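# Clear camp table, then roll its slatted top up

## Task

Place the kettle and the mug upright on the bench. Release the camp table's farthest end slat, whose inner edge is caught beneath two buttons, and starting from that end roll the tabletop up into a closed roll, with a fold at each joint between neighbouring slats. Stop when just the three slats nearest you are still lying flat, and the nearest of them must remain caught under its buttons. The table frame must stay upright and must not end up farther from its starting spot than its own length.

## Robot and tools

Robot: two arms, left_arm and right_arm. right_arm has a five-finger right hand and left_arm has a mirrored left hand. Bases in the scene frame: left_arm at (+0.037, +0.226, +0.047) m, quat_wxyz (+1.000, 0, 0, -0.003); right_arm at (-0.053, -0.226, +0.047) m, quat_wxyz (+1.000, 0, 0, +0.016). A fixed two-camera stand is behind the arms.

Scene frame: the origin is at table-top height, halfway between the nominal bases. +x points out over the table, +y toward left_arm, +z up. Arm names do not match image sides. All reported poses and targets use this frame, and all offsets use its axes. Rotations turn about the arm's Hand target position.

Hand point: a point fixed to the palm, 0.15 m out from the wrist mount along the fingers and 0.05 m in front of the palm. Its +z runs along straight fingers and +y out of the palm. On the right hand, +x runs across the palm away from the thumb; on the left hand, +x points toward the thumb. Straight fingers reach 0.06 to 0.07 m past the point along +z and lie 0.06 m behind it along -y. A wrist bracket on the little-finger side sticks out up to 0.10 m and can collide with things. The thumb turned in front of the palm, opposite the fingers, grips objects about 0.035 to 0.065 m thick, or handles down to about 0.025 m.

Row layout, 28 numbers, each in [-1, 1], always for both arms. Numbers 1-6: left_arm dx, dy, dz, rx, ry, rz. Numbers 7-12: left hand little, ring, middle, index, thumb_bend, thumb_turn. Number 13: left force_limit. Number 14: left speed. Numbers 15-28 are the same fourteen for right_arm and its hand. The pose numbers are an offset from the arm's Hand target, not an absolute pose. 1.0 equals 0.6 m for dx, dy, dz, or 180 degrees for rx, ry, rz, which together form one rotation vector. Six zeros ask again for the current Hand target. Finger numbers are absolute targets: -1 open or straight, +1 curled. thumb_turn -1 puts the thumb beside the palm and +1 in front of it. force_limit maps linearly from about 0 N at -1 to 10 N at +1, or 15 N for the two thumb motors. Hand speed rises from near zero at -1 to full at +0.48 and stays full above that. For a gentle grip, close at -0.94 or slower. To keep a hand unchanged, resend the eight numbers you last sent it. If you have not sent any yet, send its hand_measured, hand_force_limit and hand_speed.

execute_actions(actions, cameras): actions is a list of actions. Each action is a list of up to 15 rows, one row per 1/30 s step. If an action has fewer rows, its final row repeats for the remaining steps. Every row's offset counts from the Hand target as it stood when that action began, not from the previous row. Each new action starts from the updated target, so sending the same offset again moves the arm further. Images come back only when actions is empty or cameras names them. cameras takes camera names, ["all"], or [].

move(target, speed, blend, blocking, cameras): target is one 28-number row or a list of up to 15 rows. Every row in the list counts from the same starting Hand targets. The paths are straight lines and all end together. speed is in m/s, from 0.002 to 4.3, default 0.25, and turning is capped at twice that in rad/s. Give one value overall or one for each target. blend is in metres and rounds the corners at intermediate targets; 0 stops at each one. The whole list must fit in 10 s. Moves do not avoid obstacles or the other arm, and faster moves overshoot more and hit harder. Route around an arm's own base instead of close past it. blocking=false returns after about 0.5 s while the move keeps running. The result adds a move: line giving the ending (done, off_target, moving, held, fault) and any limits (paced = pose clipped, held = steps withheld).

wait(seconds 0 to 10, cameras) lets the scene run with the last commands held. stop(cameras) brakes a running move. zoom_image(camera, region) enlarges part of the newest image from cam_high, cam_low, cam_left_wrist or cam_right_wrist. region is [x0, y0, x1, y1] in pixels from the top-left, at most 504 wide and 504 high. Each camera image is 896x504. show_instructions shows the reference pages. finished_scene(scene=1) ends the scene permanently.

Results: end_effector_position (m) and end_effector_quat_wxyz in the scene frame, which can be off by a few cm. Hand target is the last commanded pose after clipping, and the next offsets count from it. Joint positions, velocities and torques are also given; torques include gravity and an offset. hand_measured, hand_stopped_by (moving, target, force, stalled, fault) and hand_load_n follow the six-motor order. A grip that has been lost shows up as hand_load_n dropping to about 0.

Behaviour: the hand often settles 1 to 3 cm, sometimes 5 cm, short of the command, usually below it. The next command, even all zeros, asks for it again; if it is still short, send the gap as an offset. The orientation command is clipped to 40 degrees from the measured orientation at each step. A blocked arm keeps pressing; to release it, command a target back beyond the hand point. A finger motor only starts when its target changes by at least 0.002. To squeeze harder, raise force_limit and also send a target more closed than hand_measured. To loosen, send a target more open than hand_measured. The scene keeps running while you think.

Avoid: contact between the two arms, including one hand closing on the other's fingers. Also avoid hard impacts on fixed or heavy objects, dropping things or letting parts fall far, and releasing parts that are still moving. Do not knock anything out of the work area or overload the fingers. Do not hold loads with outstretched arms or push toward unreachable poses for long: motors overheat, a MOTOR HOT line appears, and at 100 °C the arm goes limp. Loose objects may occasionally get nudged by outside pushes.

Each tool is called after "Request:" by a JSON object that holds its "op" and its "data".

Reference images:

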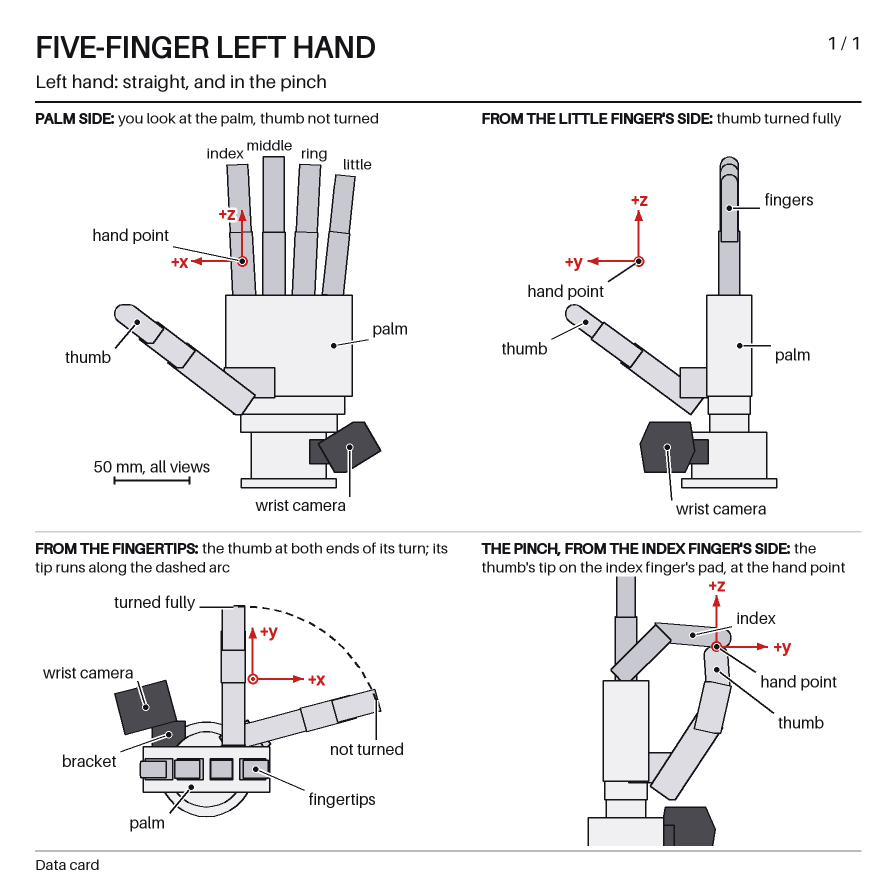

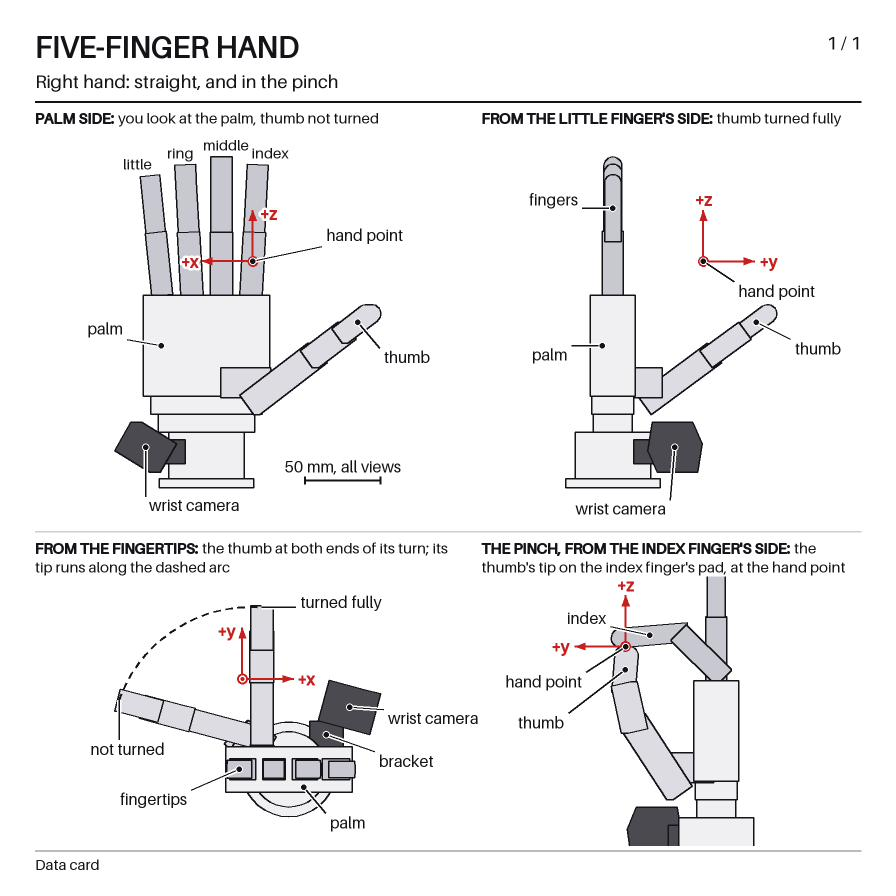

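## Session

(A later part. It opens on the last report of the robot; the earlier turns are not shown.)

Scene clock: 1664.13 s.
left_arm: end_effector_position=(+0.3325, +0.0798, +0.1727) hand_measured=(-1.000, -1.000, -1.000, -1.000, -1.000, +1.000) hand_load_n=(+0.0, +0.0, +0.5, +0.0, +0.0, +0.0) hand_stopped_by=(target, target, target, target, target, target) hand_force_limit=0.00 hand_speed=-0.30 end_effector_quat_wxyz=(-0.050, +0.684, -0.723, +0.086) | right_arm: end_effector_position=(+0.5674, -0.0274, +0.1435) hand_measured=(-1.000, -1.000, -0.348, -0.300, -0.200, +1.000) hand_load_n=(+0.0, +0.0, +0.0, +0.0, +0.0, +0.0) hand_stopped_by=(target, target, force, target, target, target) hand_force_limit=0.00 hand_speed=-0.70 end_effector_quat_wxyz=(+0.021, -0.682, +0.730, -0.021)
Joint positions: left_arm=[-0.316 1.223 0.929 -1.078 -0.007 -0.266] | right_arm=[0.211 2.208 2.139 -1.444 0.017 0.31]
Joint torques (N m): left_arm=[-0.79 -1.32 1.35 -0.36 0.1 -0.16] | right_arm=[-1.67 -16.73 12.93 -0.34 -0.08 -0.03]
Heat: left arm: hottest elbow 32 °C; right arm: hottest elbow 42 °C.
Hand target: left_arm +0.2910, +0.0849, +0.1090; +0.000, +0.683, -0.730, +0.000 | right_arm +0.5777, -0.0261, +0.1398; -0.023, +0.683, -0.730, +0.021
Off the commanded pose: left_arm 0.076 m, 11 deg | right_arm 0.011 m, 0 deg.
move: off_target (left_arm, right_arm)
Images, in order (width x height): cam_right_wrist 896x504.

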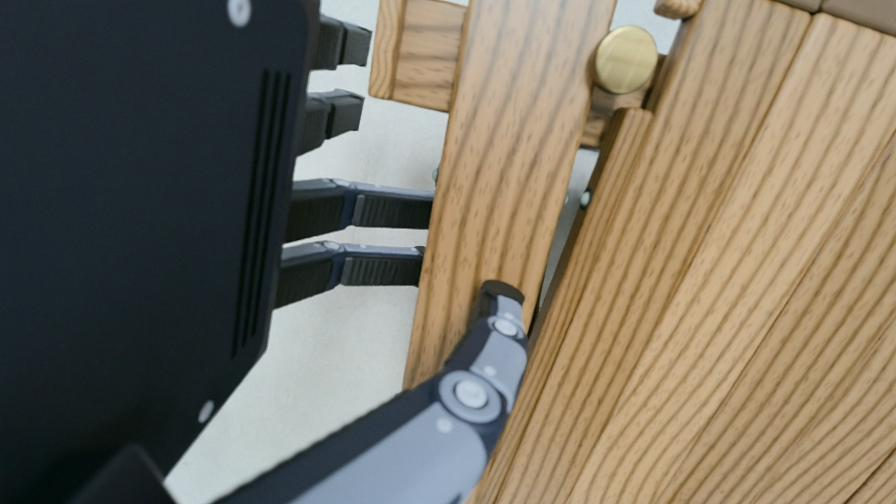

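Request:
{"op": "move", "data": {"target": [[0,0,0,0,0,0,-1,-1,-1,-1,-1,1,0,-0.3,0,0,0,0,0,0,-1,-1,0.5,0.5,-0.02,1,0.2,-0.8]], "speed": 0.05, "cameras": ["cam_right_wrist"]}}

Scene clock: 1668.17 s.
left_arm: end_effector_position=(+0.3325, +0.0798, +0.1727) hand_measured=(-1.000, -1.000, -1.000, -1.000, -1.000, +1.000) hand_load_n=(+0.0, +0.0, +0.5, +0.0, +0.0, +0.0) hand_stopped_by=(target, target, target, target, target, target) hand_force_limit=0.00 hand_speed=-0.30 end_effector_quat_wxyz=(-0.050, +0.684, -0.723, +0.086) | right_arm: end_effector_position=(+0.5701, -0.0266, +0.1448) hand_measured=(-1.000, -1.000, +0.072, +0.104, -0.022, +1.000) hand_load_n=(+0.0, +0.0, +10.0, +4.5, +6.0, +0.0) hand_stopped_by=(target, target, force, force, target, target) hand_force_limit=0.20 hand_speed=-0.80 end_effector_quat_wxyz=(+0.024, -0.682, +0.730, -0.023)
Joint positions: left_arm=[-0.316 1.223 0.929 -1.078 -0.007 -0.266] | right_arm=[0.211 2.212 2.15 -1.446 0.017 0.31]
Joint torques (N m): left_arm=[-1.2 -1.32 1.4 -0.39 0.12 -0.14] | right_arm=[-1.49 -16.67 12.14 -0.25 -0.1 -0.01]
Heat: left arm: hottest elbow 32 °C; right arm: hottest elbow 43 °C.
Hand target: left_arm +0.2910, +0.0849, +0.1090; +0.000, +0.683, -0.730, +0.000 | right_arm +0.5776, -0.0261, +0.1398; -0.023, +0.683, -0.730, +0.021
Off the commanded pose: left_arm 0.076 m, 11 deg | right_arm 0.009 m, 0 deg.
move: off_target (left_arm)
Images, in order (width x height): cam_right_wrist 896x504.

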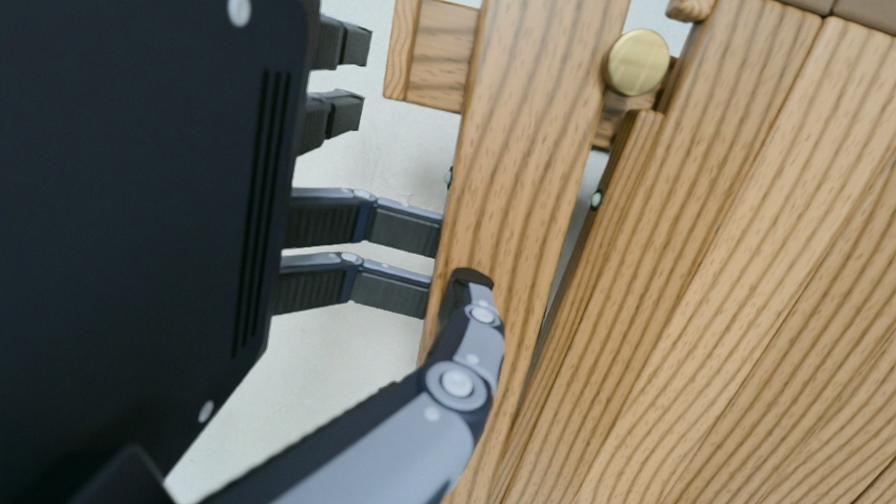

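Request:
{"op": "move", "data": {"target": [[0,0,0,0,0,0,-1,-1,-1,-1,-1,1,0,-0.3,0,0,0,0,0,0,-1,-1,0.6,0.6,0.2,1,0.5,-0.85]], "speed": 0.05, "cameras": ["cam_right_wrist"]}}

Scene clock: 1672.13 s.
left_arm: end_effector_position=(+0.3325, +0.0798, +0.1727) hand_measured=(-1.000, -1.000, -1.000, -1.000, -1.000, +1.000) hand_load_n=(+0.0, +0.0, +0.5, +0.0, -0.5, +0.0) hand_stopped_by=(target, target, target, target, target, target) hand_force_limit=0.00 hand_speed=-0.30 end_effector_quat_wxyz=(-0.050, +0.684, -0.723, +0.086) | right_arm: end_effector_position=(+0.5701, -0.0266, +0.1448) hand_measured=(-1.000, -1.000, +0.072, +0.114, -0.010, +1.000) hand_load_n=(+0.0, +0.0, +9.5, +10.0, +11.5, +0.0) hand_stopped_by=(target, target, force, force, force, target) hand_force_limit=0.50 hand_speed=-0.85 end_effector_quat_wxyz=(+0.024, -0.682, +0.730, -0.023)
Joint positions: left_arm=[-0.316 1.223 0.929 -1.078 -0.007 -0.266] | right_arm=[0.211 2.212 2.15 -1.446 0.017 0.31]
Joint torques (N m): left_arm=[-0.79 -1.38 1.42 -0.42 0.1 -0.16] | right_arm=[-1.67 -17.26 11.9 0.01 -0.1 0]
Heat: left arm: hottest elbow 32 °C; right arm: hottest elbow 43 °C.
Hand target: left_arm +0.2910, +0.0849, +0.1090; +0.000, +0.683, -0.730, +0.000 | right_arm +0.5776, -0.0261, +0.1398; -0.023, +0.683, -0.730, +0.021
Off the commanded pose: left_arm 0.076 m, 11 deg | right_arm 0.009 m, 0 deg.
move: off_target (left_arm)
Images, in order (width x height): cam_right_wrist 896x504.

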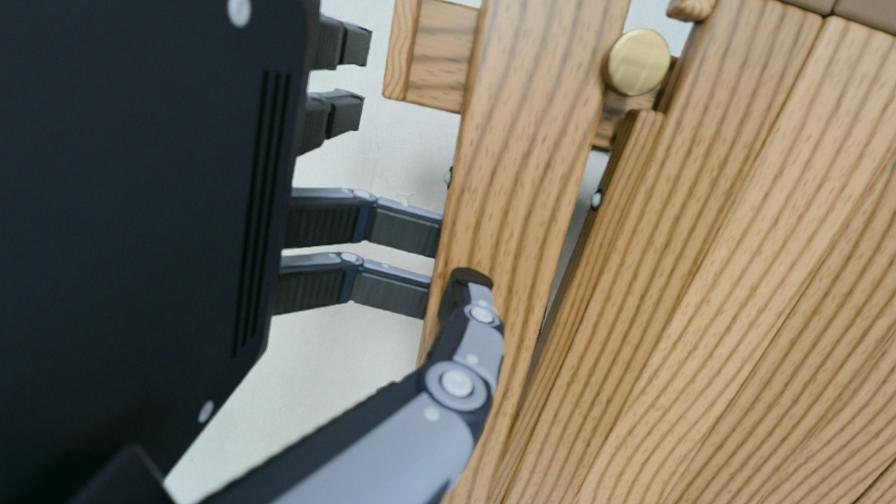

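Request:
{"op": "move", "data": {"target": [[-0.02,0,0,0,0,0,-1,-1,-1,-1,-1,1,0,-0.3,0.035,-0.002,0.008,0,0,0,-1,-1,0.6,0.6,0.2,1,0.5,-0.85]], "speed": 0.03, "cameras": ["cam_right_wrist","cam_low"]}}

Request:
{"op": "zoom_image", "data": {"camera": "cam_low", "region": [415, 225, 475, 275]}}

Scene clock: 1679.17 s.
left_arm: end_effector_position=(+0.3256, +0.0800, +0.1711) hand_measured=(-1.000, -1.000, -1.000, -1.000, -1.000, +1.000) hand_load_n=(+0.0, +0.0, +1.0, +0.0, -0.5, +0.0) hand_stopped_by=(target, target, target, target, target, target) hand_force_limit=0.00 hand_speed=-0.30 end_effector_quat_wxyz=(-0.050, +0.685, -0.722, +0.086) | right_arm: end_effector_position=(+0.5704, -0.0269, +0.1429) hand_measured=(-1.000, -1.000, +0.072, +0.114, -0.010, +1.000) hand_load_n=(+0.0, +0.0, +9.5, +9.5, +12.5, +0.0) hand_stopped_by=(target, target, force, force, force, target) hand_force_limit=0.50 hand_speed=-0.85 end_effector_quat_wxyz=(+0.004, +0.690, -0.724, +0.005)
Joint positions: left_arm=[-0.322 1.204 0.91 -1.077 -0.008 -0.275] | right_arm=[0.211 2.283 2.263 -1.552 0.012 0.291]
Joint torques (N m): left_arm=[-1.32 -1.79 0.91 -0.59 0.15 -0.16] | right_arm=[-2.14 -17.2 14.69 1.22 0.02 0.1]
Heat: left arm: hottest elbow 32 °C; right arm: hottest elbow 42 °C.
Hand target: left_arm +0.2790, +0.0849, +0.1090; +0.000, +0.683, -0.730, +0.000 | right_arm +0.5987, -0.0272, +0.1446; -0.023, +0.683, -0.730, +0.021
Off the commanded pose: left_arm 0.078 m, 12 deg | right_arm 0.028 m, 4 deg.
move: off_target (left_arm, right_arm)
Images, in order (width x height): cam_low 896x504, cam_right_wrist 896x504.

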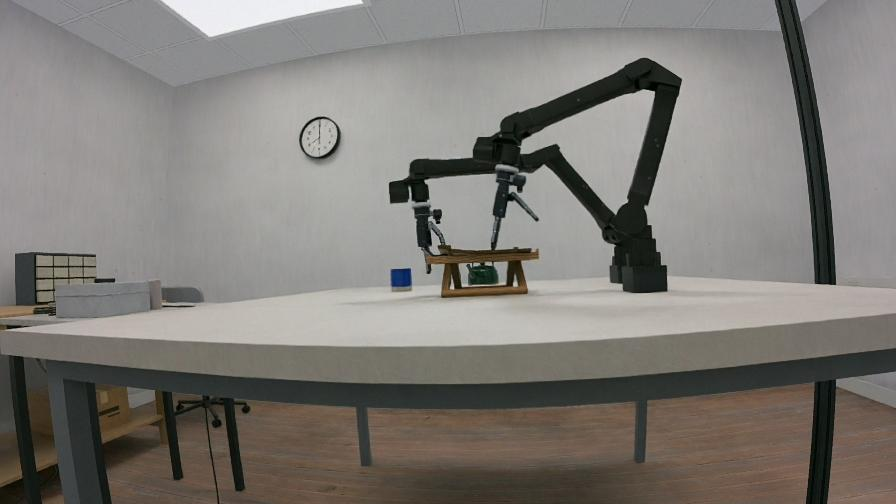

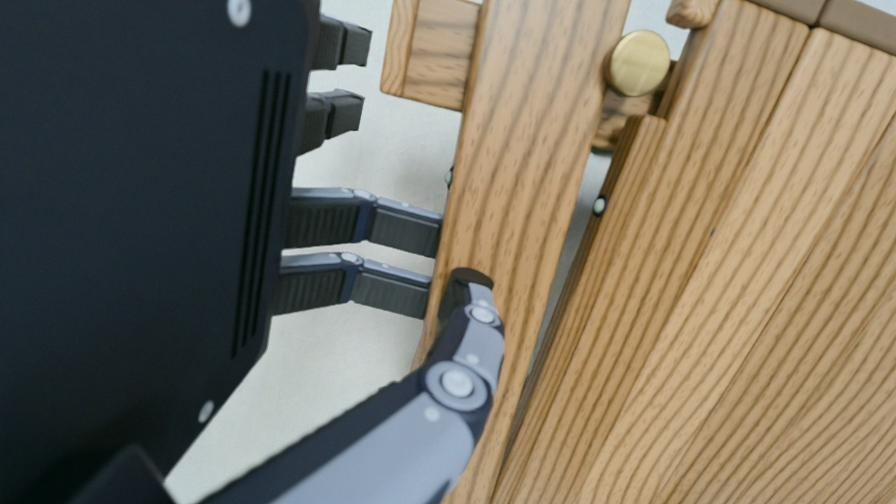

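Scaled by 8.400 from the camera's 896x504 image, which has a finer 1280x720 frame.

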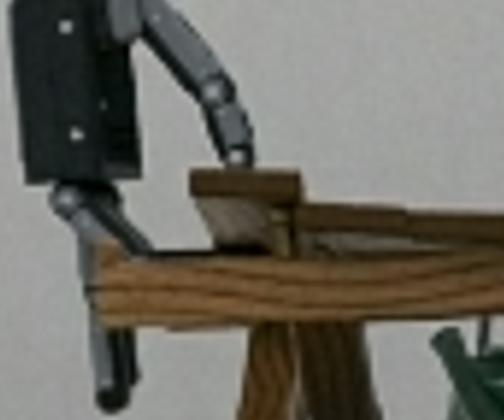

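Request:
{"op": "move", "data": {"target": [[0,0,0,0,0,0,-1,-1,-1,-1,-1,1,0,-0.3,0.03,-0.002,0.0,0,0,0,-1,-1,0.6,0.6,0.2,1,0.5,-0.85]], "speed": 0.03, "cameras": ["cam_right_wrist","cam_low"]}}

Request:
{"op": "zoom_image", "data": {"camera": "cam_low", "region": [415, 225, 475, 275]}}

Scene clock: 1685.60 s.
left_arm: end_effector_position=(+0.3272, +0.0781, +0.1707) hand_measured=(-1.000, -1.000, -1.000, -1.000, -1.000, +1.000) hand_load_n=(+0.0, +0.0, +1.5, +0.0, +0.0, +0.0) hand_stopped_by=(target, target, target, target, target, target) hand_force_limit=0.00 hand_speed=-0.30 end_effector_quat_wxyz=(-0.052, +0.685, -0.721, +0.090) | right_arm: end_effector_position=(+0.5811, -0.0240, +0.1424) hand_measured=(-1.000, -1.000, +0.072, +0.114, -0.010, +1.000) hand_load_n=(+0.0, +0.0, +7.0, +9.0, +16.0, -0.5) hand_stopped_by=(target, target, force, force, force, target) hand_force_limit=0.50 hand_speed=-0.85 end_effector_quat_wxyz=(+0.011, +0.693, -0.720, -0.006)
Joint positions: left_arm=[-0.325 1.204 0.908 -1.067 -0.008 -0.279] | right_arm=[0.209 2.362 2.399 -1.633 0 0.278]
Joint torques (N m): left_arm=[-1.26 -1.44 1.21 -1.01 0.18 -0.14] | right_arm=[-2.96 -18.02 15.42 1.92 0.39 0.17]
Heat: left arm: hottest elbow 32 °C; right arm: hottest elbow 43 °C.
Hand target: left_arm +0.2790, +0.0849, +0.1089; +0.000, +0.683, -0.730, +0.000 | right_arm +0.6166, -0.0286, +0.1448; -0.023, +0.683, -0.730, +0.021
Off the commanded pose: left_arm 0.079 m, 12 deg | right_arm 0.036 m, 5 deg.
move: off_target (left_arm, right_arm)
Images, in order (width x height): cam_low 896x504, cam_right_wrist 896x504.

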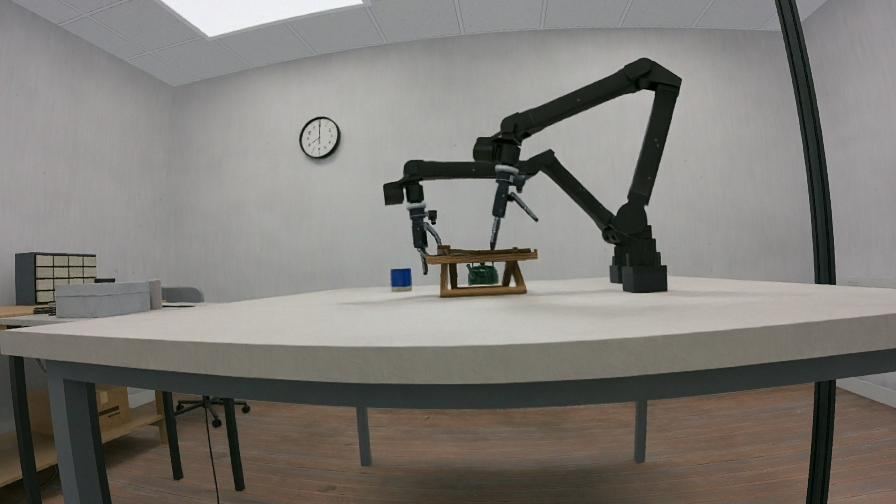

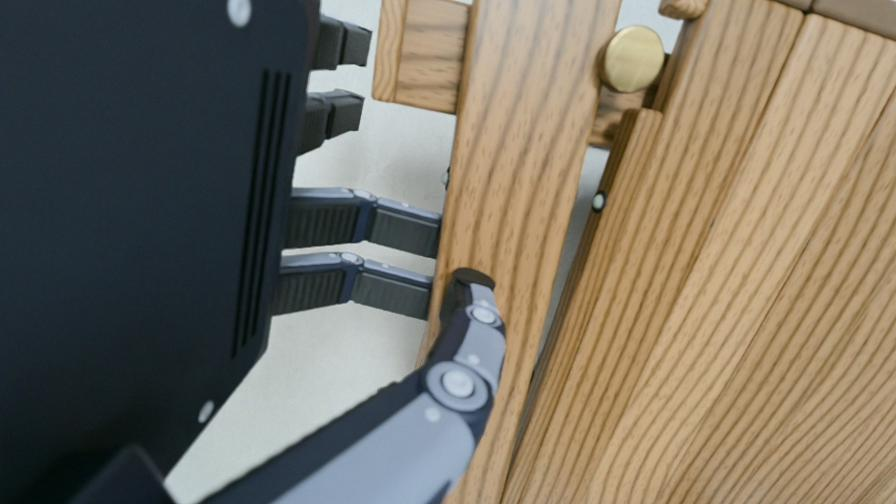

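Scaled by 8.400 from the camera's 896x504 image, which has a finer 1280x720 frame.

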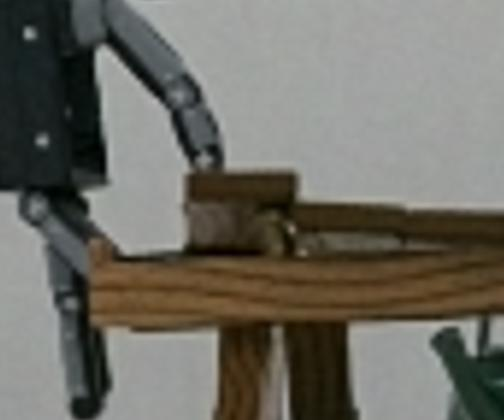

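Request:
{"op": "move", "data": {"target": [[-0.05,0,-0.04,0,0,0,-1,-1,-1,-1,-1,1,0,-0.3,0.015,0,0.0,0,0,0,-1,-1,0.6,0.6,0.2,1,0.5,-0.85]], "speed": 0.03, "cameras": ["cam_right_wrist","cam_low"]}}

Request:
{"op": "zoom_image", "data": {"camera": "cam_low", "region": [415, 225, 475, 275]}}

Scene clock: 1697.20 s.
left_arm: end_effector_position=(+0.3221, +0.0771, +0.1647) hand_measured=(-1.000, -1.000, -1.000, -1.000, -1.000, +1.000) hand_load_n=(+0.0, +0.0, +2.5, +0.0, +0.0, +0.0) hand_stopped_by=(target, target, target, target, target, target) hand_force_limit=0.00 hand_speed=-0.30 end_effector_quat_wxyz=(-0.070, +0.688, -0.713, +0.115) | right_arm: end_effector_position=(+0.5926, -0.0209, +0.1431) hand_measured=(-1.000, -1.000, +0.072, +0.114, -0.010, +1.000) hand_load_n=(+0.0, +0.0, +7.0, +9.5, +14.5, -1.5) hand_stopped_by=(target, target, force, force, force, target) hand_force_limit=0.50 hand_speed=-0.85 end_effector_quat_wxyz=(+0.007, +0.695, -0.719, -0.005)
Joint positions: left_arm=[-0.339 1.147 0.846 -1 -0.024 -0.307] | right_arm=[0.209 2.415 2.5 -1.673 -0.002 0.275]
Joint torques (N m): left_arm=[-2.32 -0.73 -1.2 -2.07 0.78 -0.11] | right_arm=[-3.31 -18.67 15.25 1.57 0.45 0.14]
Heat: left arm: hottest elbow 32 °C; right arm: hottest elbow 46 °C.
Hand target: left_arm +0.2489, +0.0850, +0.0849; +0.000, +0.683, -0.730, +0.000 | right_arm +0.6257, -0.0286, +0.1449; -0.023, +0.683, -0.730, +0.021
Off the commanded pose: left_arm 0.108 m, 16 deg | right_arm 0.034 m, 5 deg.
move: off_target (left_arm, right_arm)
Images, in order (width x height): cam_low 896x504, cam_right_wrist 896x504.

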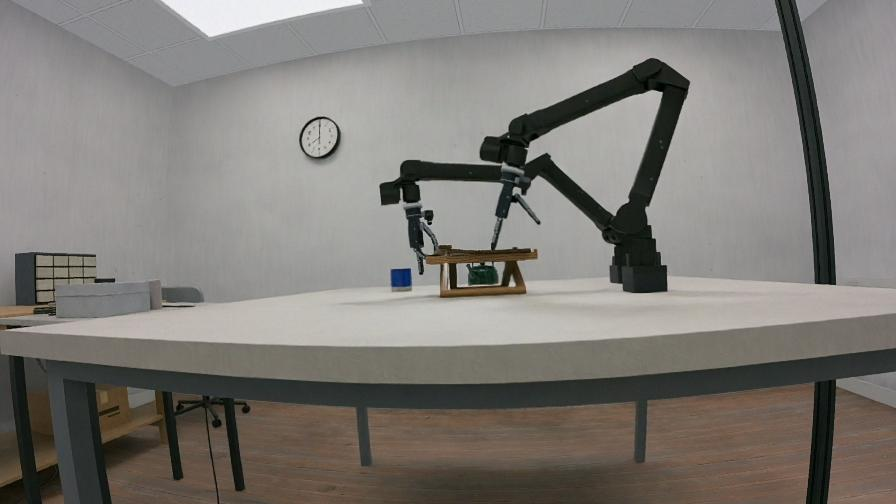

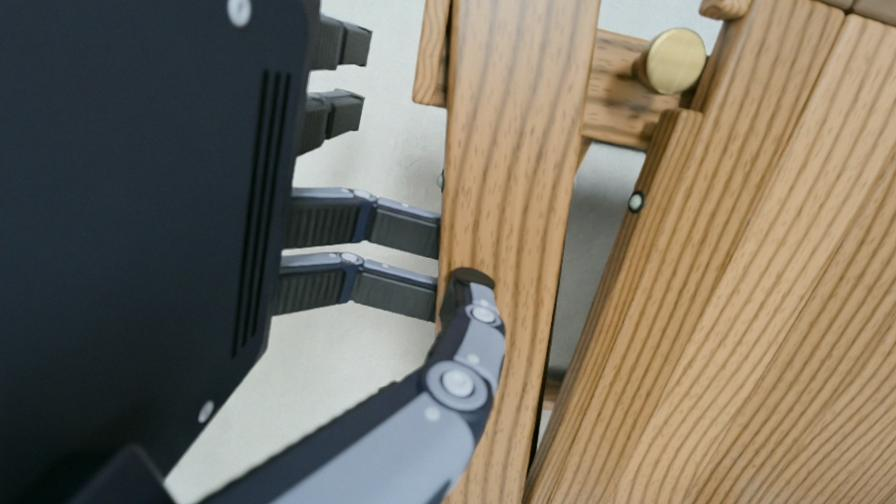

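Scaled by 8.400 from the camera's 896x504 image, which has a finer 1280x720 frame.

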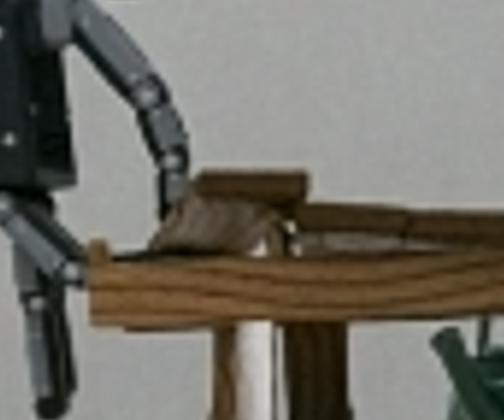

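Request:
{"op": "move", "data": {"target": [[0,0,0,0,0,0,-1,-1,-1,-1,-1,1,0,-0.3,0,0,0.06,0,0,0,-1,-1,0.6,0.6,0.2,1,0.5,-0.85]], "speed": 0.03, "cameras": ["cam_right_wrist","cam_low"]}}

Request:
{"op": "zoom_image", "data": {"camera": "cam_low", "region": [415, 225, 475, 275]}}

Scene clock: 1704.60 s.
left_arm: end_effector_position=(+0.3222, +0.0748, +0.1646) hand_measured=(-1.000, -1.000, -1.000, -1.000, -1.000, +1.000) hand_load_n=(+0.0, +0.0, +2.5, +0.0, +0.0, +0.0) hand_stopped_by=(target, target, target, target, target, target) hand_force_limit=0.00 hand_speed=-0.30 end_effector_quat_wxyz=(-0.071, +0.687, -0.714, +0.118) | right_arm: end_effector_position=(+0.6003, -0.0188, +0.1500) hand_measured=(-1.000, -1.000, +0.072, +0.114, -0.010, +1.000) hand_load_n=(+0.0, +0.0, +4.0, +13.0, +13.0, +0.0) hand_stopped_by=(target, target, force, force, force, target) hand_force_limit=0.50 hand_speed=-0.85 end_effector_quat_wxyz=(-0.005, +0.695, -0.719, +0.002)
Joint positions: left_arm=[-0.345 1.147 0.845 -0.995 -0.024 -0.31] | right_arm=[0.209 2.423 2.537 -1.675 -0.002 0.275]
Joint torques (N m): left_arm=[-1.79 -0.67 -1.11 -2.26 0.79 -0.11] | right_arm=[-2.61 -21.36 16.31 -0.16 0.41 0.15]
Heat: left arm: hottest elbow 32 °C; right arm: hottest elbow 47 °C.
Hand target: left_arm +0.2490, +0.0849, +0.0850; +0.000, +0.683, -0.730, +0.000 | right_arm +0.6257, -0.0286, +0.1808; -0.023, +0.683, -0.730, +0.021
Off the commanded pose: left_arm 0.109 m, 16 deg | right_arm 0.041 m, 4 deg.
joint sent to its limit (right arm) — joint 4 (wrist pitch), lower limit. The joint targets still meet the commanded pose.
move: off_target (left_arm, right_arm)
Images, in order (width x height): cam_low 896x504, cam_right_wrist 896x504.

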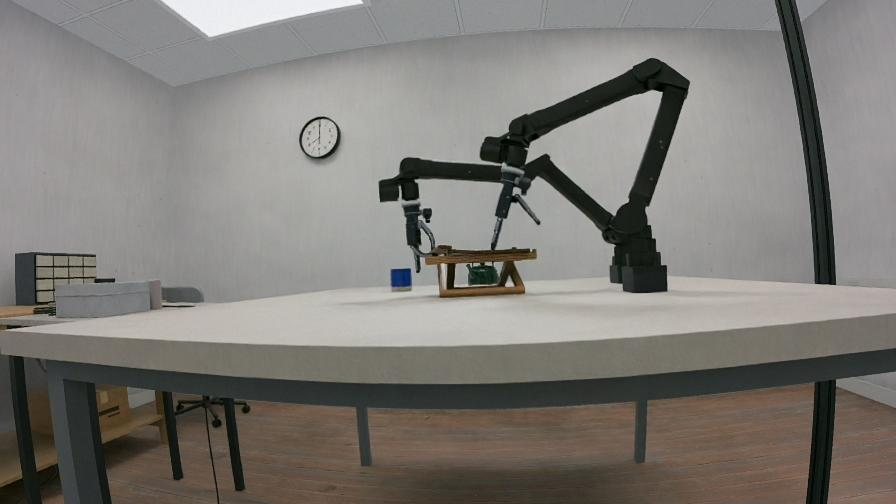

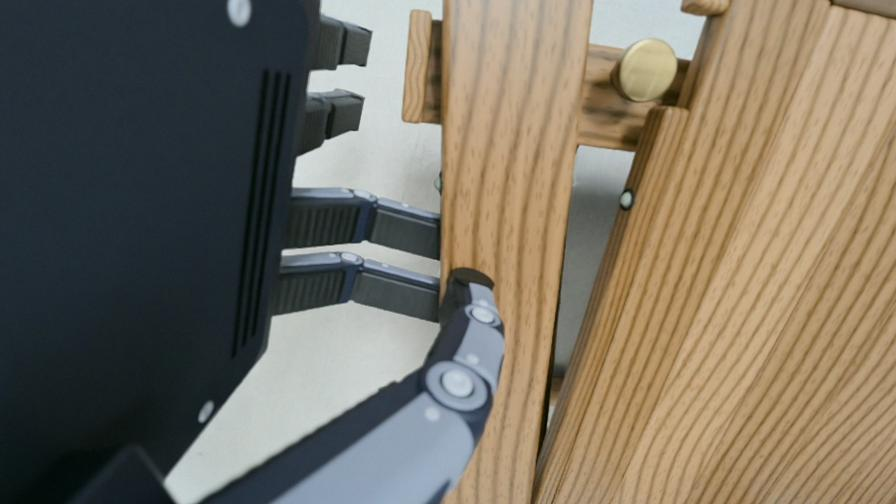

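Scaled by 8.400 from the camera's 896x504 image, which has a finer 1280x720 frame.

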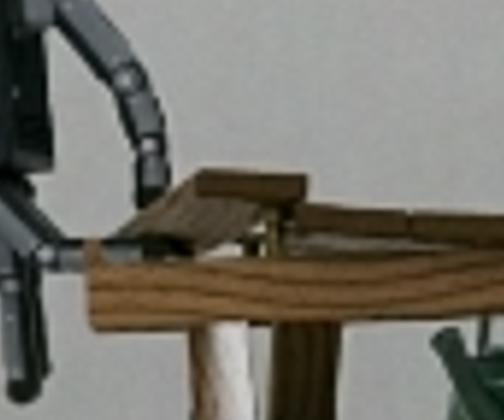

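Request:
{"op": "move", "data": {"target": [[0,0,0,0,0,0,-1,-1,-1,-1,-1,1,0,-0.3,-0.03,0,0.035,0,0,0,-1,-1,0.6,0.6,0.2,1,0.5,-0.85]], "speed": 0.03, "cameras": ["cam_right_wrist","cam_low"]}}

Request:
{"op": "zoom_image", "data": {"camera": "cam_low", "region": [415, 225, 475, 275]}}

Scene clock: 1708.93 s.
left_arm: end_effector_position=(+0.3222, +0.0748, +0.1646) hand_measured=(-1.000, -1.000, -1.000, -1.000, -1.000, +1.000) hand_load_n=(+0.0, +0.0, +2.5, +0.0, -0.5, +0.0) hand_stopped_by=(target, target, target, target, target, target) hand_force_limit=0.00 hand_speed=-0.30 end_effector_quat_wxyz=(-0.071, +0.687, -0.714, +0.118) | right_arm: end_effector_position=(+0.5989, -0.0184, +0.1675) hand_measured=(-1.000, -1.000, +0.072, +0.114, -0.010, +1.000) hand_load_n=(+0.0, +0.0, +4.0, +14.5, +12.5, +0.0) hand_stopped_by=(target, target, force, force, force, target) hand_force_limit=0.50 hand_speed=-0.85 end_effector_quat_wxyz=(-0.015, +0.695, -0.719, +0.007)
Joint positions: left_arm=[-0.345 1.147 0.845 -0.995 -0.024 -0.31] | right_arm=[0.21 2.393 2.529 -1.675 -0.002 0.275]
Joint torques (N m): left_arm=[-1.96 -0.79 -1.02 -2.22 0.78 -0.11] | right_arm=[-3.78 -24.47 10.52 0.25 0.39 0.21]
Heat: left arm: hottest elbow 32 °C; right arm: hottest elbow 47 °C.
Hand target: left_arm +0.2490, +0.0849, +0.0850; +0.000, +0.683, -0.730, +0.000 | right_arm +0.6077, -0.0285, +0.2017; -0.023, +0.683, -0.730, +0.021
Off the commanded pose: left_arm 0.109 m, 16 deg | right_arm 0.037 m, 3 deg.
joint sent to its limit (right arm) — joint 4 (wrist pitch), lower limit. The joint targets still meet the commanded pose.
move: off_target (left_arm, right_arm)
Images, in order (width x height): cam_low 896x504, cam_right_wrist 896x504.

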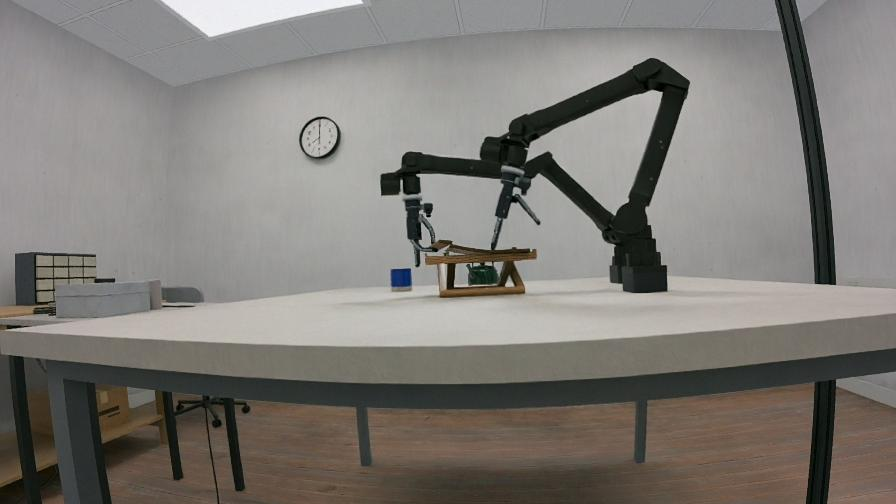

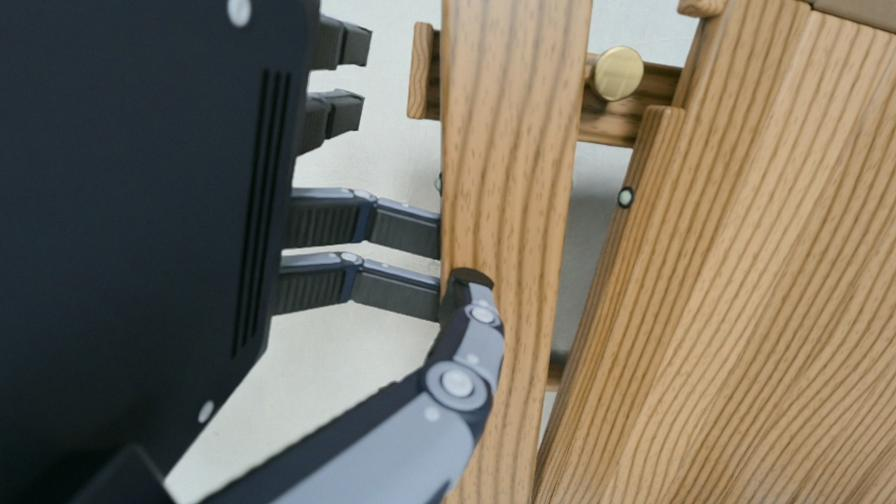

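Scaled by 8.400 from the camera's 896x504 image, which has a finer 1280x720 frame.

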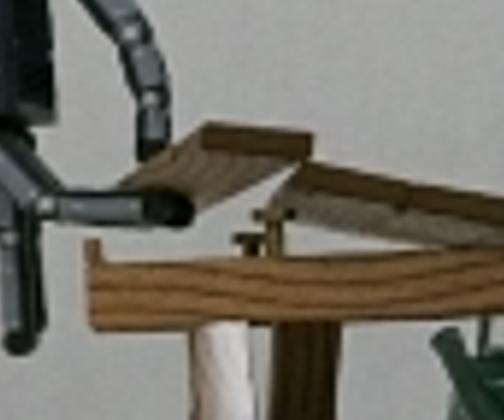

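Request:
{"op": "move", "data": {"target": [[0.03,0,0.03,0,0,0,-1,-1,-1,-1,-1,1,0,-0.3,-0.05,0.01,-0.01,0,0,0,-1,-1,0.6,0.6,0.2,1,0.5,-0.85]], "speed": 0.04, "cameras": ["cam_right_wrist","cam_low"]}}

Request:
{"op": "zoom_image", "data": {"camera": "cam_low", "region": [415, 205, 515, 285]}}

Scene clock: 1738.30 s.
left_arm: end_effector_position=(+0.3216, +0.0732, +0.1675) hand_measured=(-1.000, -1.000, -1.000, -1.000, -1.000, +1.000) hand_load_n=(+0.0, +0.0, +2.0, -0.5, +0.0, +0.0) hand_stopped_by=(target, target, target, target, target, target) hand_force_limit=0.00 hand_speed=-0.30 end_effector_quat_wxyz=(-0.061, +0.688, -0.716, +0.107) | right_arm: end_effector_position=(+0.5829, -0.0222, +0.1730) hand_measured=(-1.000, -1.000, +0.072, +0.112, -0.010, +1.000) hand_load_n=(+0.5, +0.0, +4.5, +16.0, +11.5, -1.0) hand_stopped_by=(target, target, force, force, force, target) hand_force_limit=0.50 hand_speed=-0.85 end_effector_quat_wxyz=(-0.016, +0.688, -0.725, +0.016)
Joint positions: left_arm=[-0.345 1.165 0.868 -1.026 -0.015 -0.31] | right_arm=[0.213 2.291 2.36 -1.597 0.012 0.295]
Joint torques (N m): left_arm=[-0.62 -0.15 1.7 -2.33 0.56 0.03] | right_arm=[-1.79 -23.18 8.2 -0.39 -0.02 0.21]
Heat: left arm: hottest elbow 32 °C; right arm: hottest elbow 46 °C.
Hand target: left_arm +0.2670, +0.0849, +0.1031; +0.000, +0.683, -0.730, +0.000 | right_arm +0.5776, -0.0226, +0.1958; -0.023, +0.683, -0.730, +0.021
Off the commanded pose: left_arm 0.085 m, 14 deg | right_arm 0.023 m, 1 deg.
move: off_target (left_arm, right_arm)
Images, in order (width x height): cam_low 896x504, cam_right_wrist 896x504.

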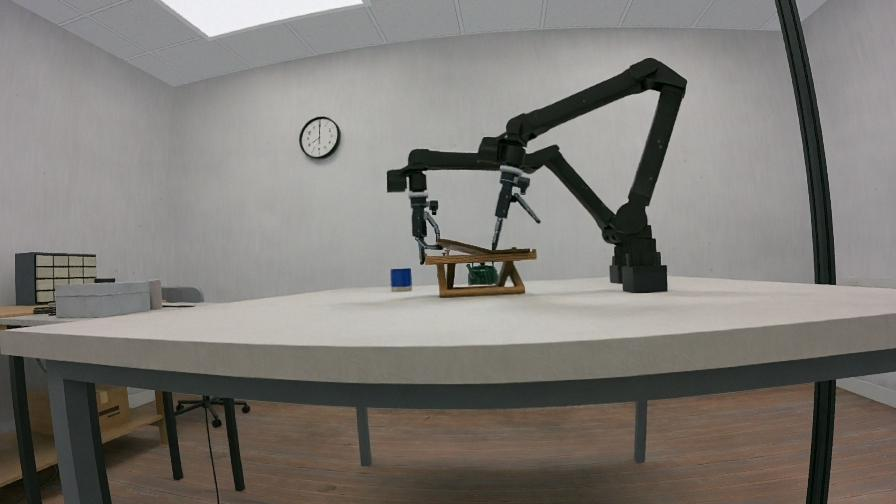

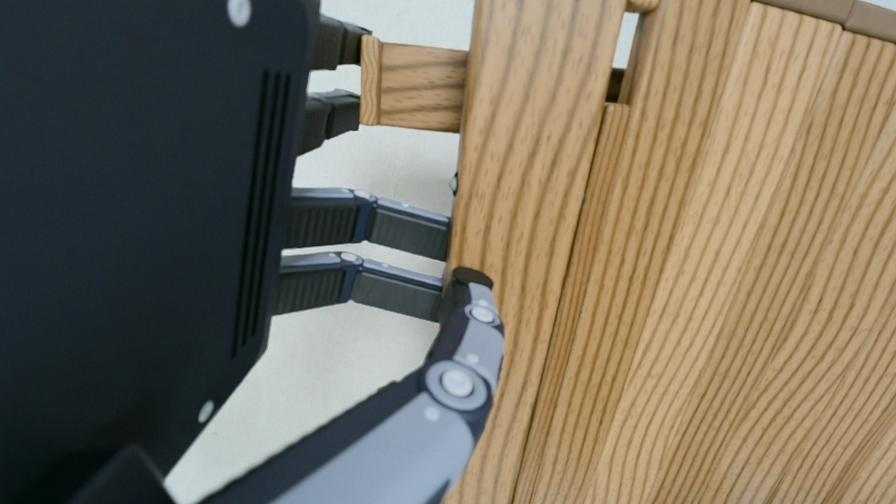

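Scaled by 5.040 from the camera's 896x504 image, which has a finer 1280x720 frame.

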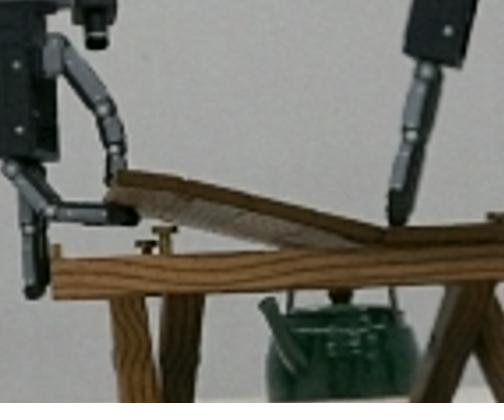

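Request:
{"op": "execute_actions", "data": {"actions": [], "cameras": ["cam_high"]}}

Request:
{"op": "zoom_image", "data": {"camera": "cam_high", "region": [310, 150, 470, 290]}}

Scene clock: 1761.60 s.
left_arm: end_effector_position=(+0.3216, +0.0732, +0.1675) hand_measured=(-1.000, -1.000, -1.000, -1.000, -1.000, +1.000) hand_load_n=(+0.0, +0.0, +1.5, +0.0, +0.0, +0.0) hand_stopped_by=(target, target, target, target, target, target) hand_force_limit=0.00 hand_speed=-0.30 end_effector_quat_wxyz=(-0.061, +0.688, -0.716, +0.107) | right_arm: end_effector_position=(+0.5830, -0.0222, +0.1730) hand_measured=(-1.000, -1.000, +0.072, +0.112, -0.010, +1.000) hand_load_n=(+0.5, +0.0, +4.5, +16.0, +12.0, -0.5) hand_stopped_by=(target, target, force, force, force, target) hand_force_limit=0.50 hand_speed=-0.85 end_effector_quat_wxyz=(-0.016, +0.688, -0.725, +0.016)
Joint positions: left_arm=[-0.345 1.165 0.868 -1.026 -0.015 -0.31] | right_arm=[0.213 2.291 2.36 -1.596 0.012 0.295]
Joint velocities: within noise
Joint torques (N m): left_arm=[-0.62 -0.21 1.73 -2.39 0.57 0.04] | right_arm=[-1.9 -22.65 8.43 -0.47 0.02 0.17]
Heat: left arm: hottest elbow 32 °C; right arm: hottest elbow 44 °C.
Hand target: left_arm +0.2670, +0.0849, +0.1030; +0.000, +0.683, -0.730, +0.000 | right_arm +0.5777, -0.0225, +0.1958; -0.023, +0.683, -0.730, +0.021
Off the commanded pose: left_arm 0.085 m, 14 deg | right_arm 0.023 m, 1 deg.
Images, in order (width x height): cam_high 896x504.

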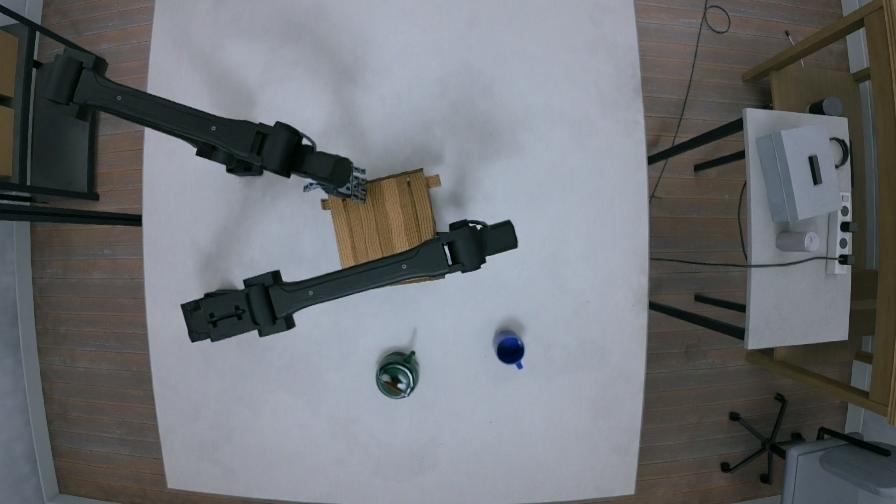

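Scaled by 3.150 from the camera's 896x504 image, which has a finer 1280x720 frame.

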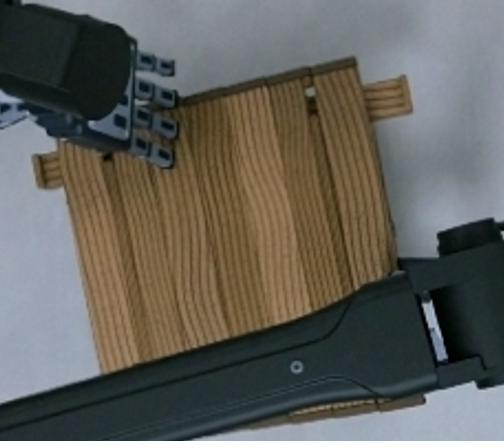

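Request:
{"op": "move", "data": {"target": [[0,0,0,0,0,0,-1,-1,-1,-1,-1,1,0,-0.3,0,0,-0.01,0,-0.11,0.03,-1,-1,0.6,0.6,0.2,1,0.5,-0.85]], "speed": 0.06, "cameras": ["cam_right_wrist","cam_low","cam_high"]}}

Request:
{"op": "zoom_image", "data": {"camera": "cam_low", "region": [415, 205, 515, 285]}}

Scene clock: 1817.93 s.
left_arm: end_effector_position=(+0.3216, +0.0731, +0.1675) hand_measured=(-1.000, -1.000, -1.000, -1.000, -1.000, +1.000) hand_load_n=(+0.0, +0.0, +1.5, +0.0, +0.0, +0.0) hand_stopped_by=(target, target, target, target, target, target) hand_force_limit=0.00 hand_speed=-0.30 end_effector_quat_wxyz=(-0.061, +0.688, -0.716, +0.107) | right_arm: end_effector_position=(+0.5814, -0.0231, +0.1801) hand_measured=(-1.000, -1.000, +0.072, +0.112, -0.010, +1.000) hand_load_n=(+0.0, +0.0, +4.5, +14.0, +7.5, -0.5) hand_stopped_by=(target, target, force, force, force, target) hand_force_limit=0.50 hand_speed=-0.85 end_effector_quat_wxyz=(-0.145, +0.691, -0.696, +0.127)
Joint positions: left_arm=[-0.345 1.165 0.868 -1.026 -0.015 -0.31] | right_arm=[0.234 1.973 1.846 -1.062 0.076 0.258]
Joint torques (N m): left_arm=[-0.73 -0.5 1.78 -2.41 0.55 0.04] | right_arm=[-1.79 -18.32 8.73 1.13 0.28 -0.29]
Heat: left arm: hottest elbow 31 °C; right arm: hottest shoulder 41 °C.
Hand target: left_arm +0.2670, +0.0849, +0.1031; +0.000, +0.683, -0.730, +0.000 | right_arm +0.5777, -0.0225, +0.1898; -0.149, +0.703, -0.682, +0.137
Off the commanded pose: left_arm 0.085 m, 14 deg | right_arm 0.010 m, 2 deg.
move: off_target (left_arm)
Images, in order (width x height): cam_high 896x504, cam_low 896x504, cam_right_wrist 896x504.

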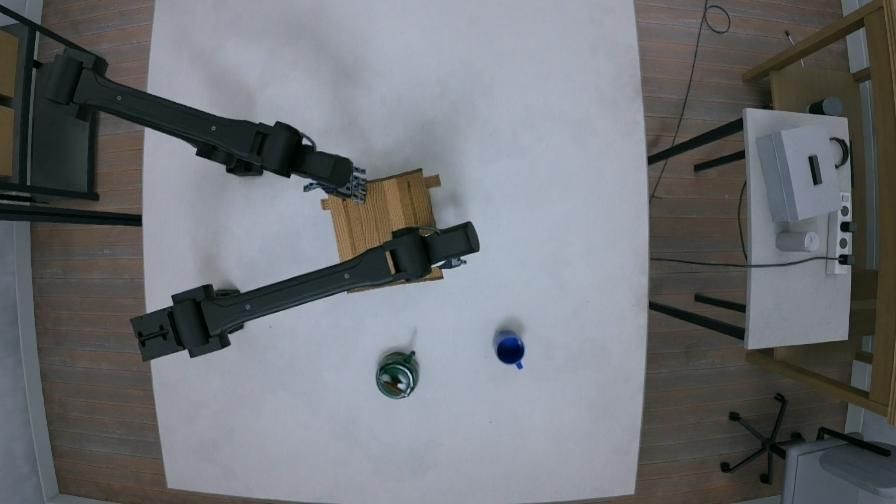

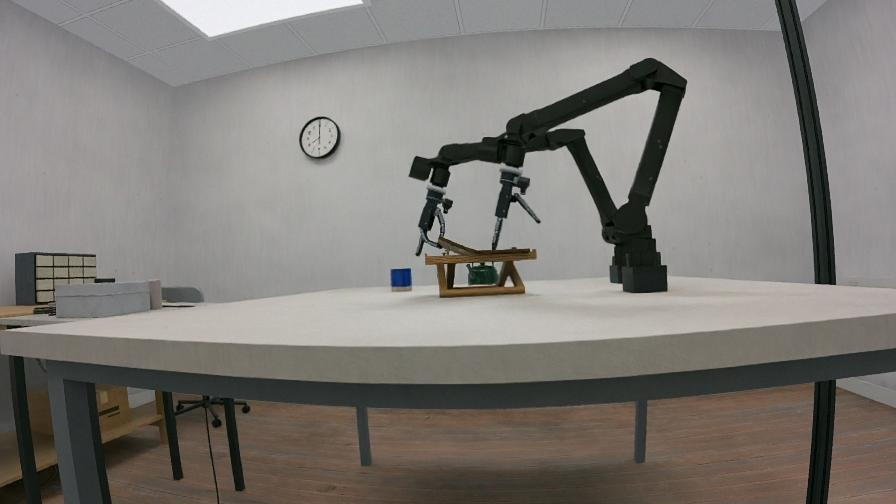

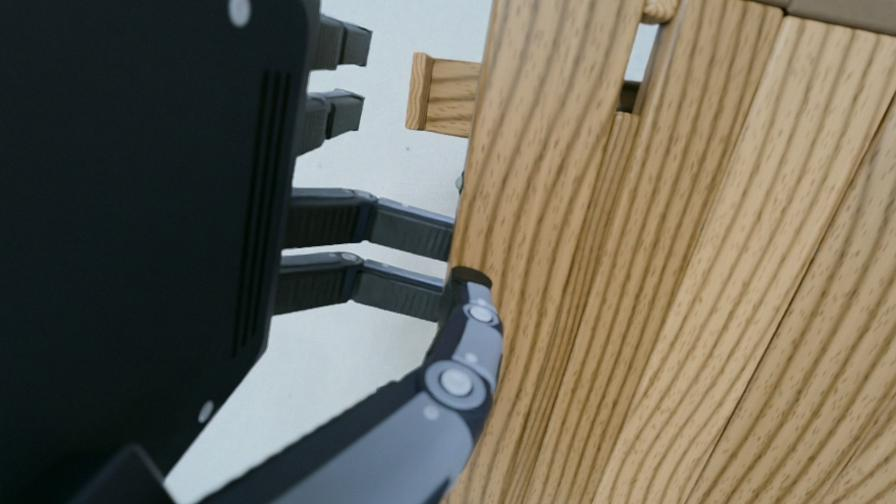

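Scaled by 5.040 from the camera's 896x504 image, which has a finer 1280x720 frame.

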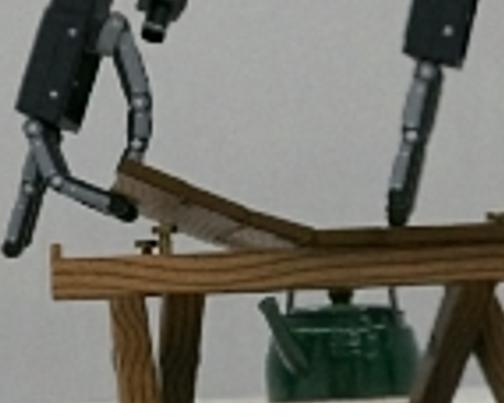

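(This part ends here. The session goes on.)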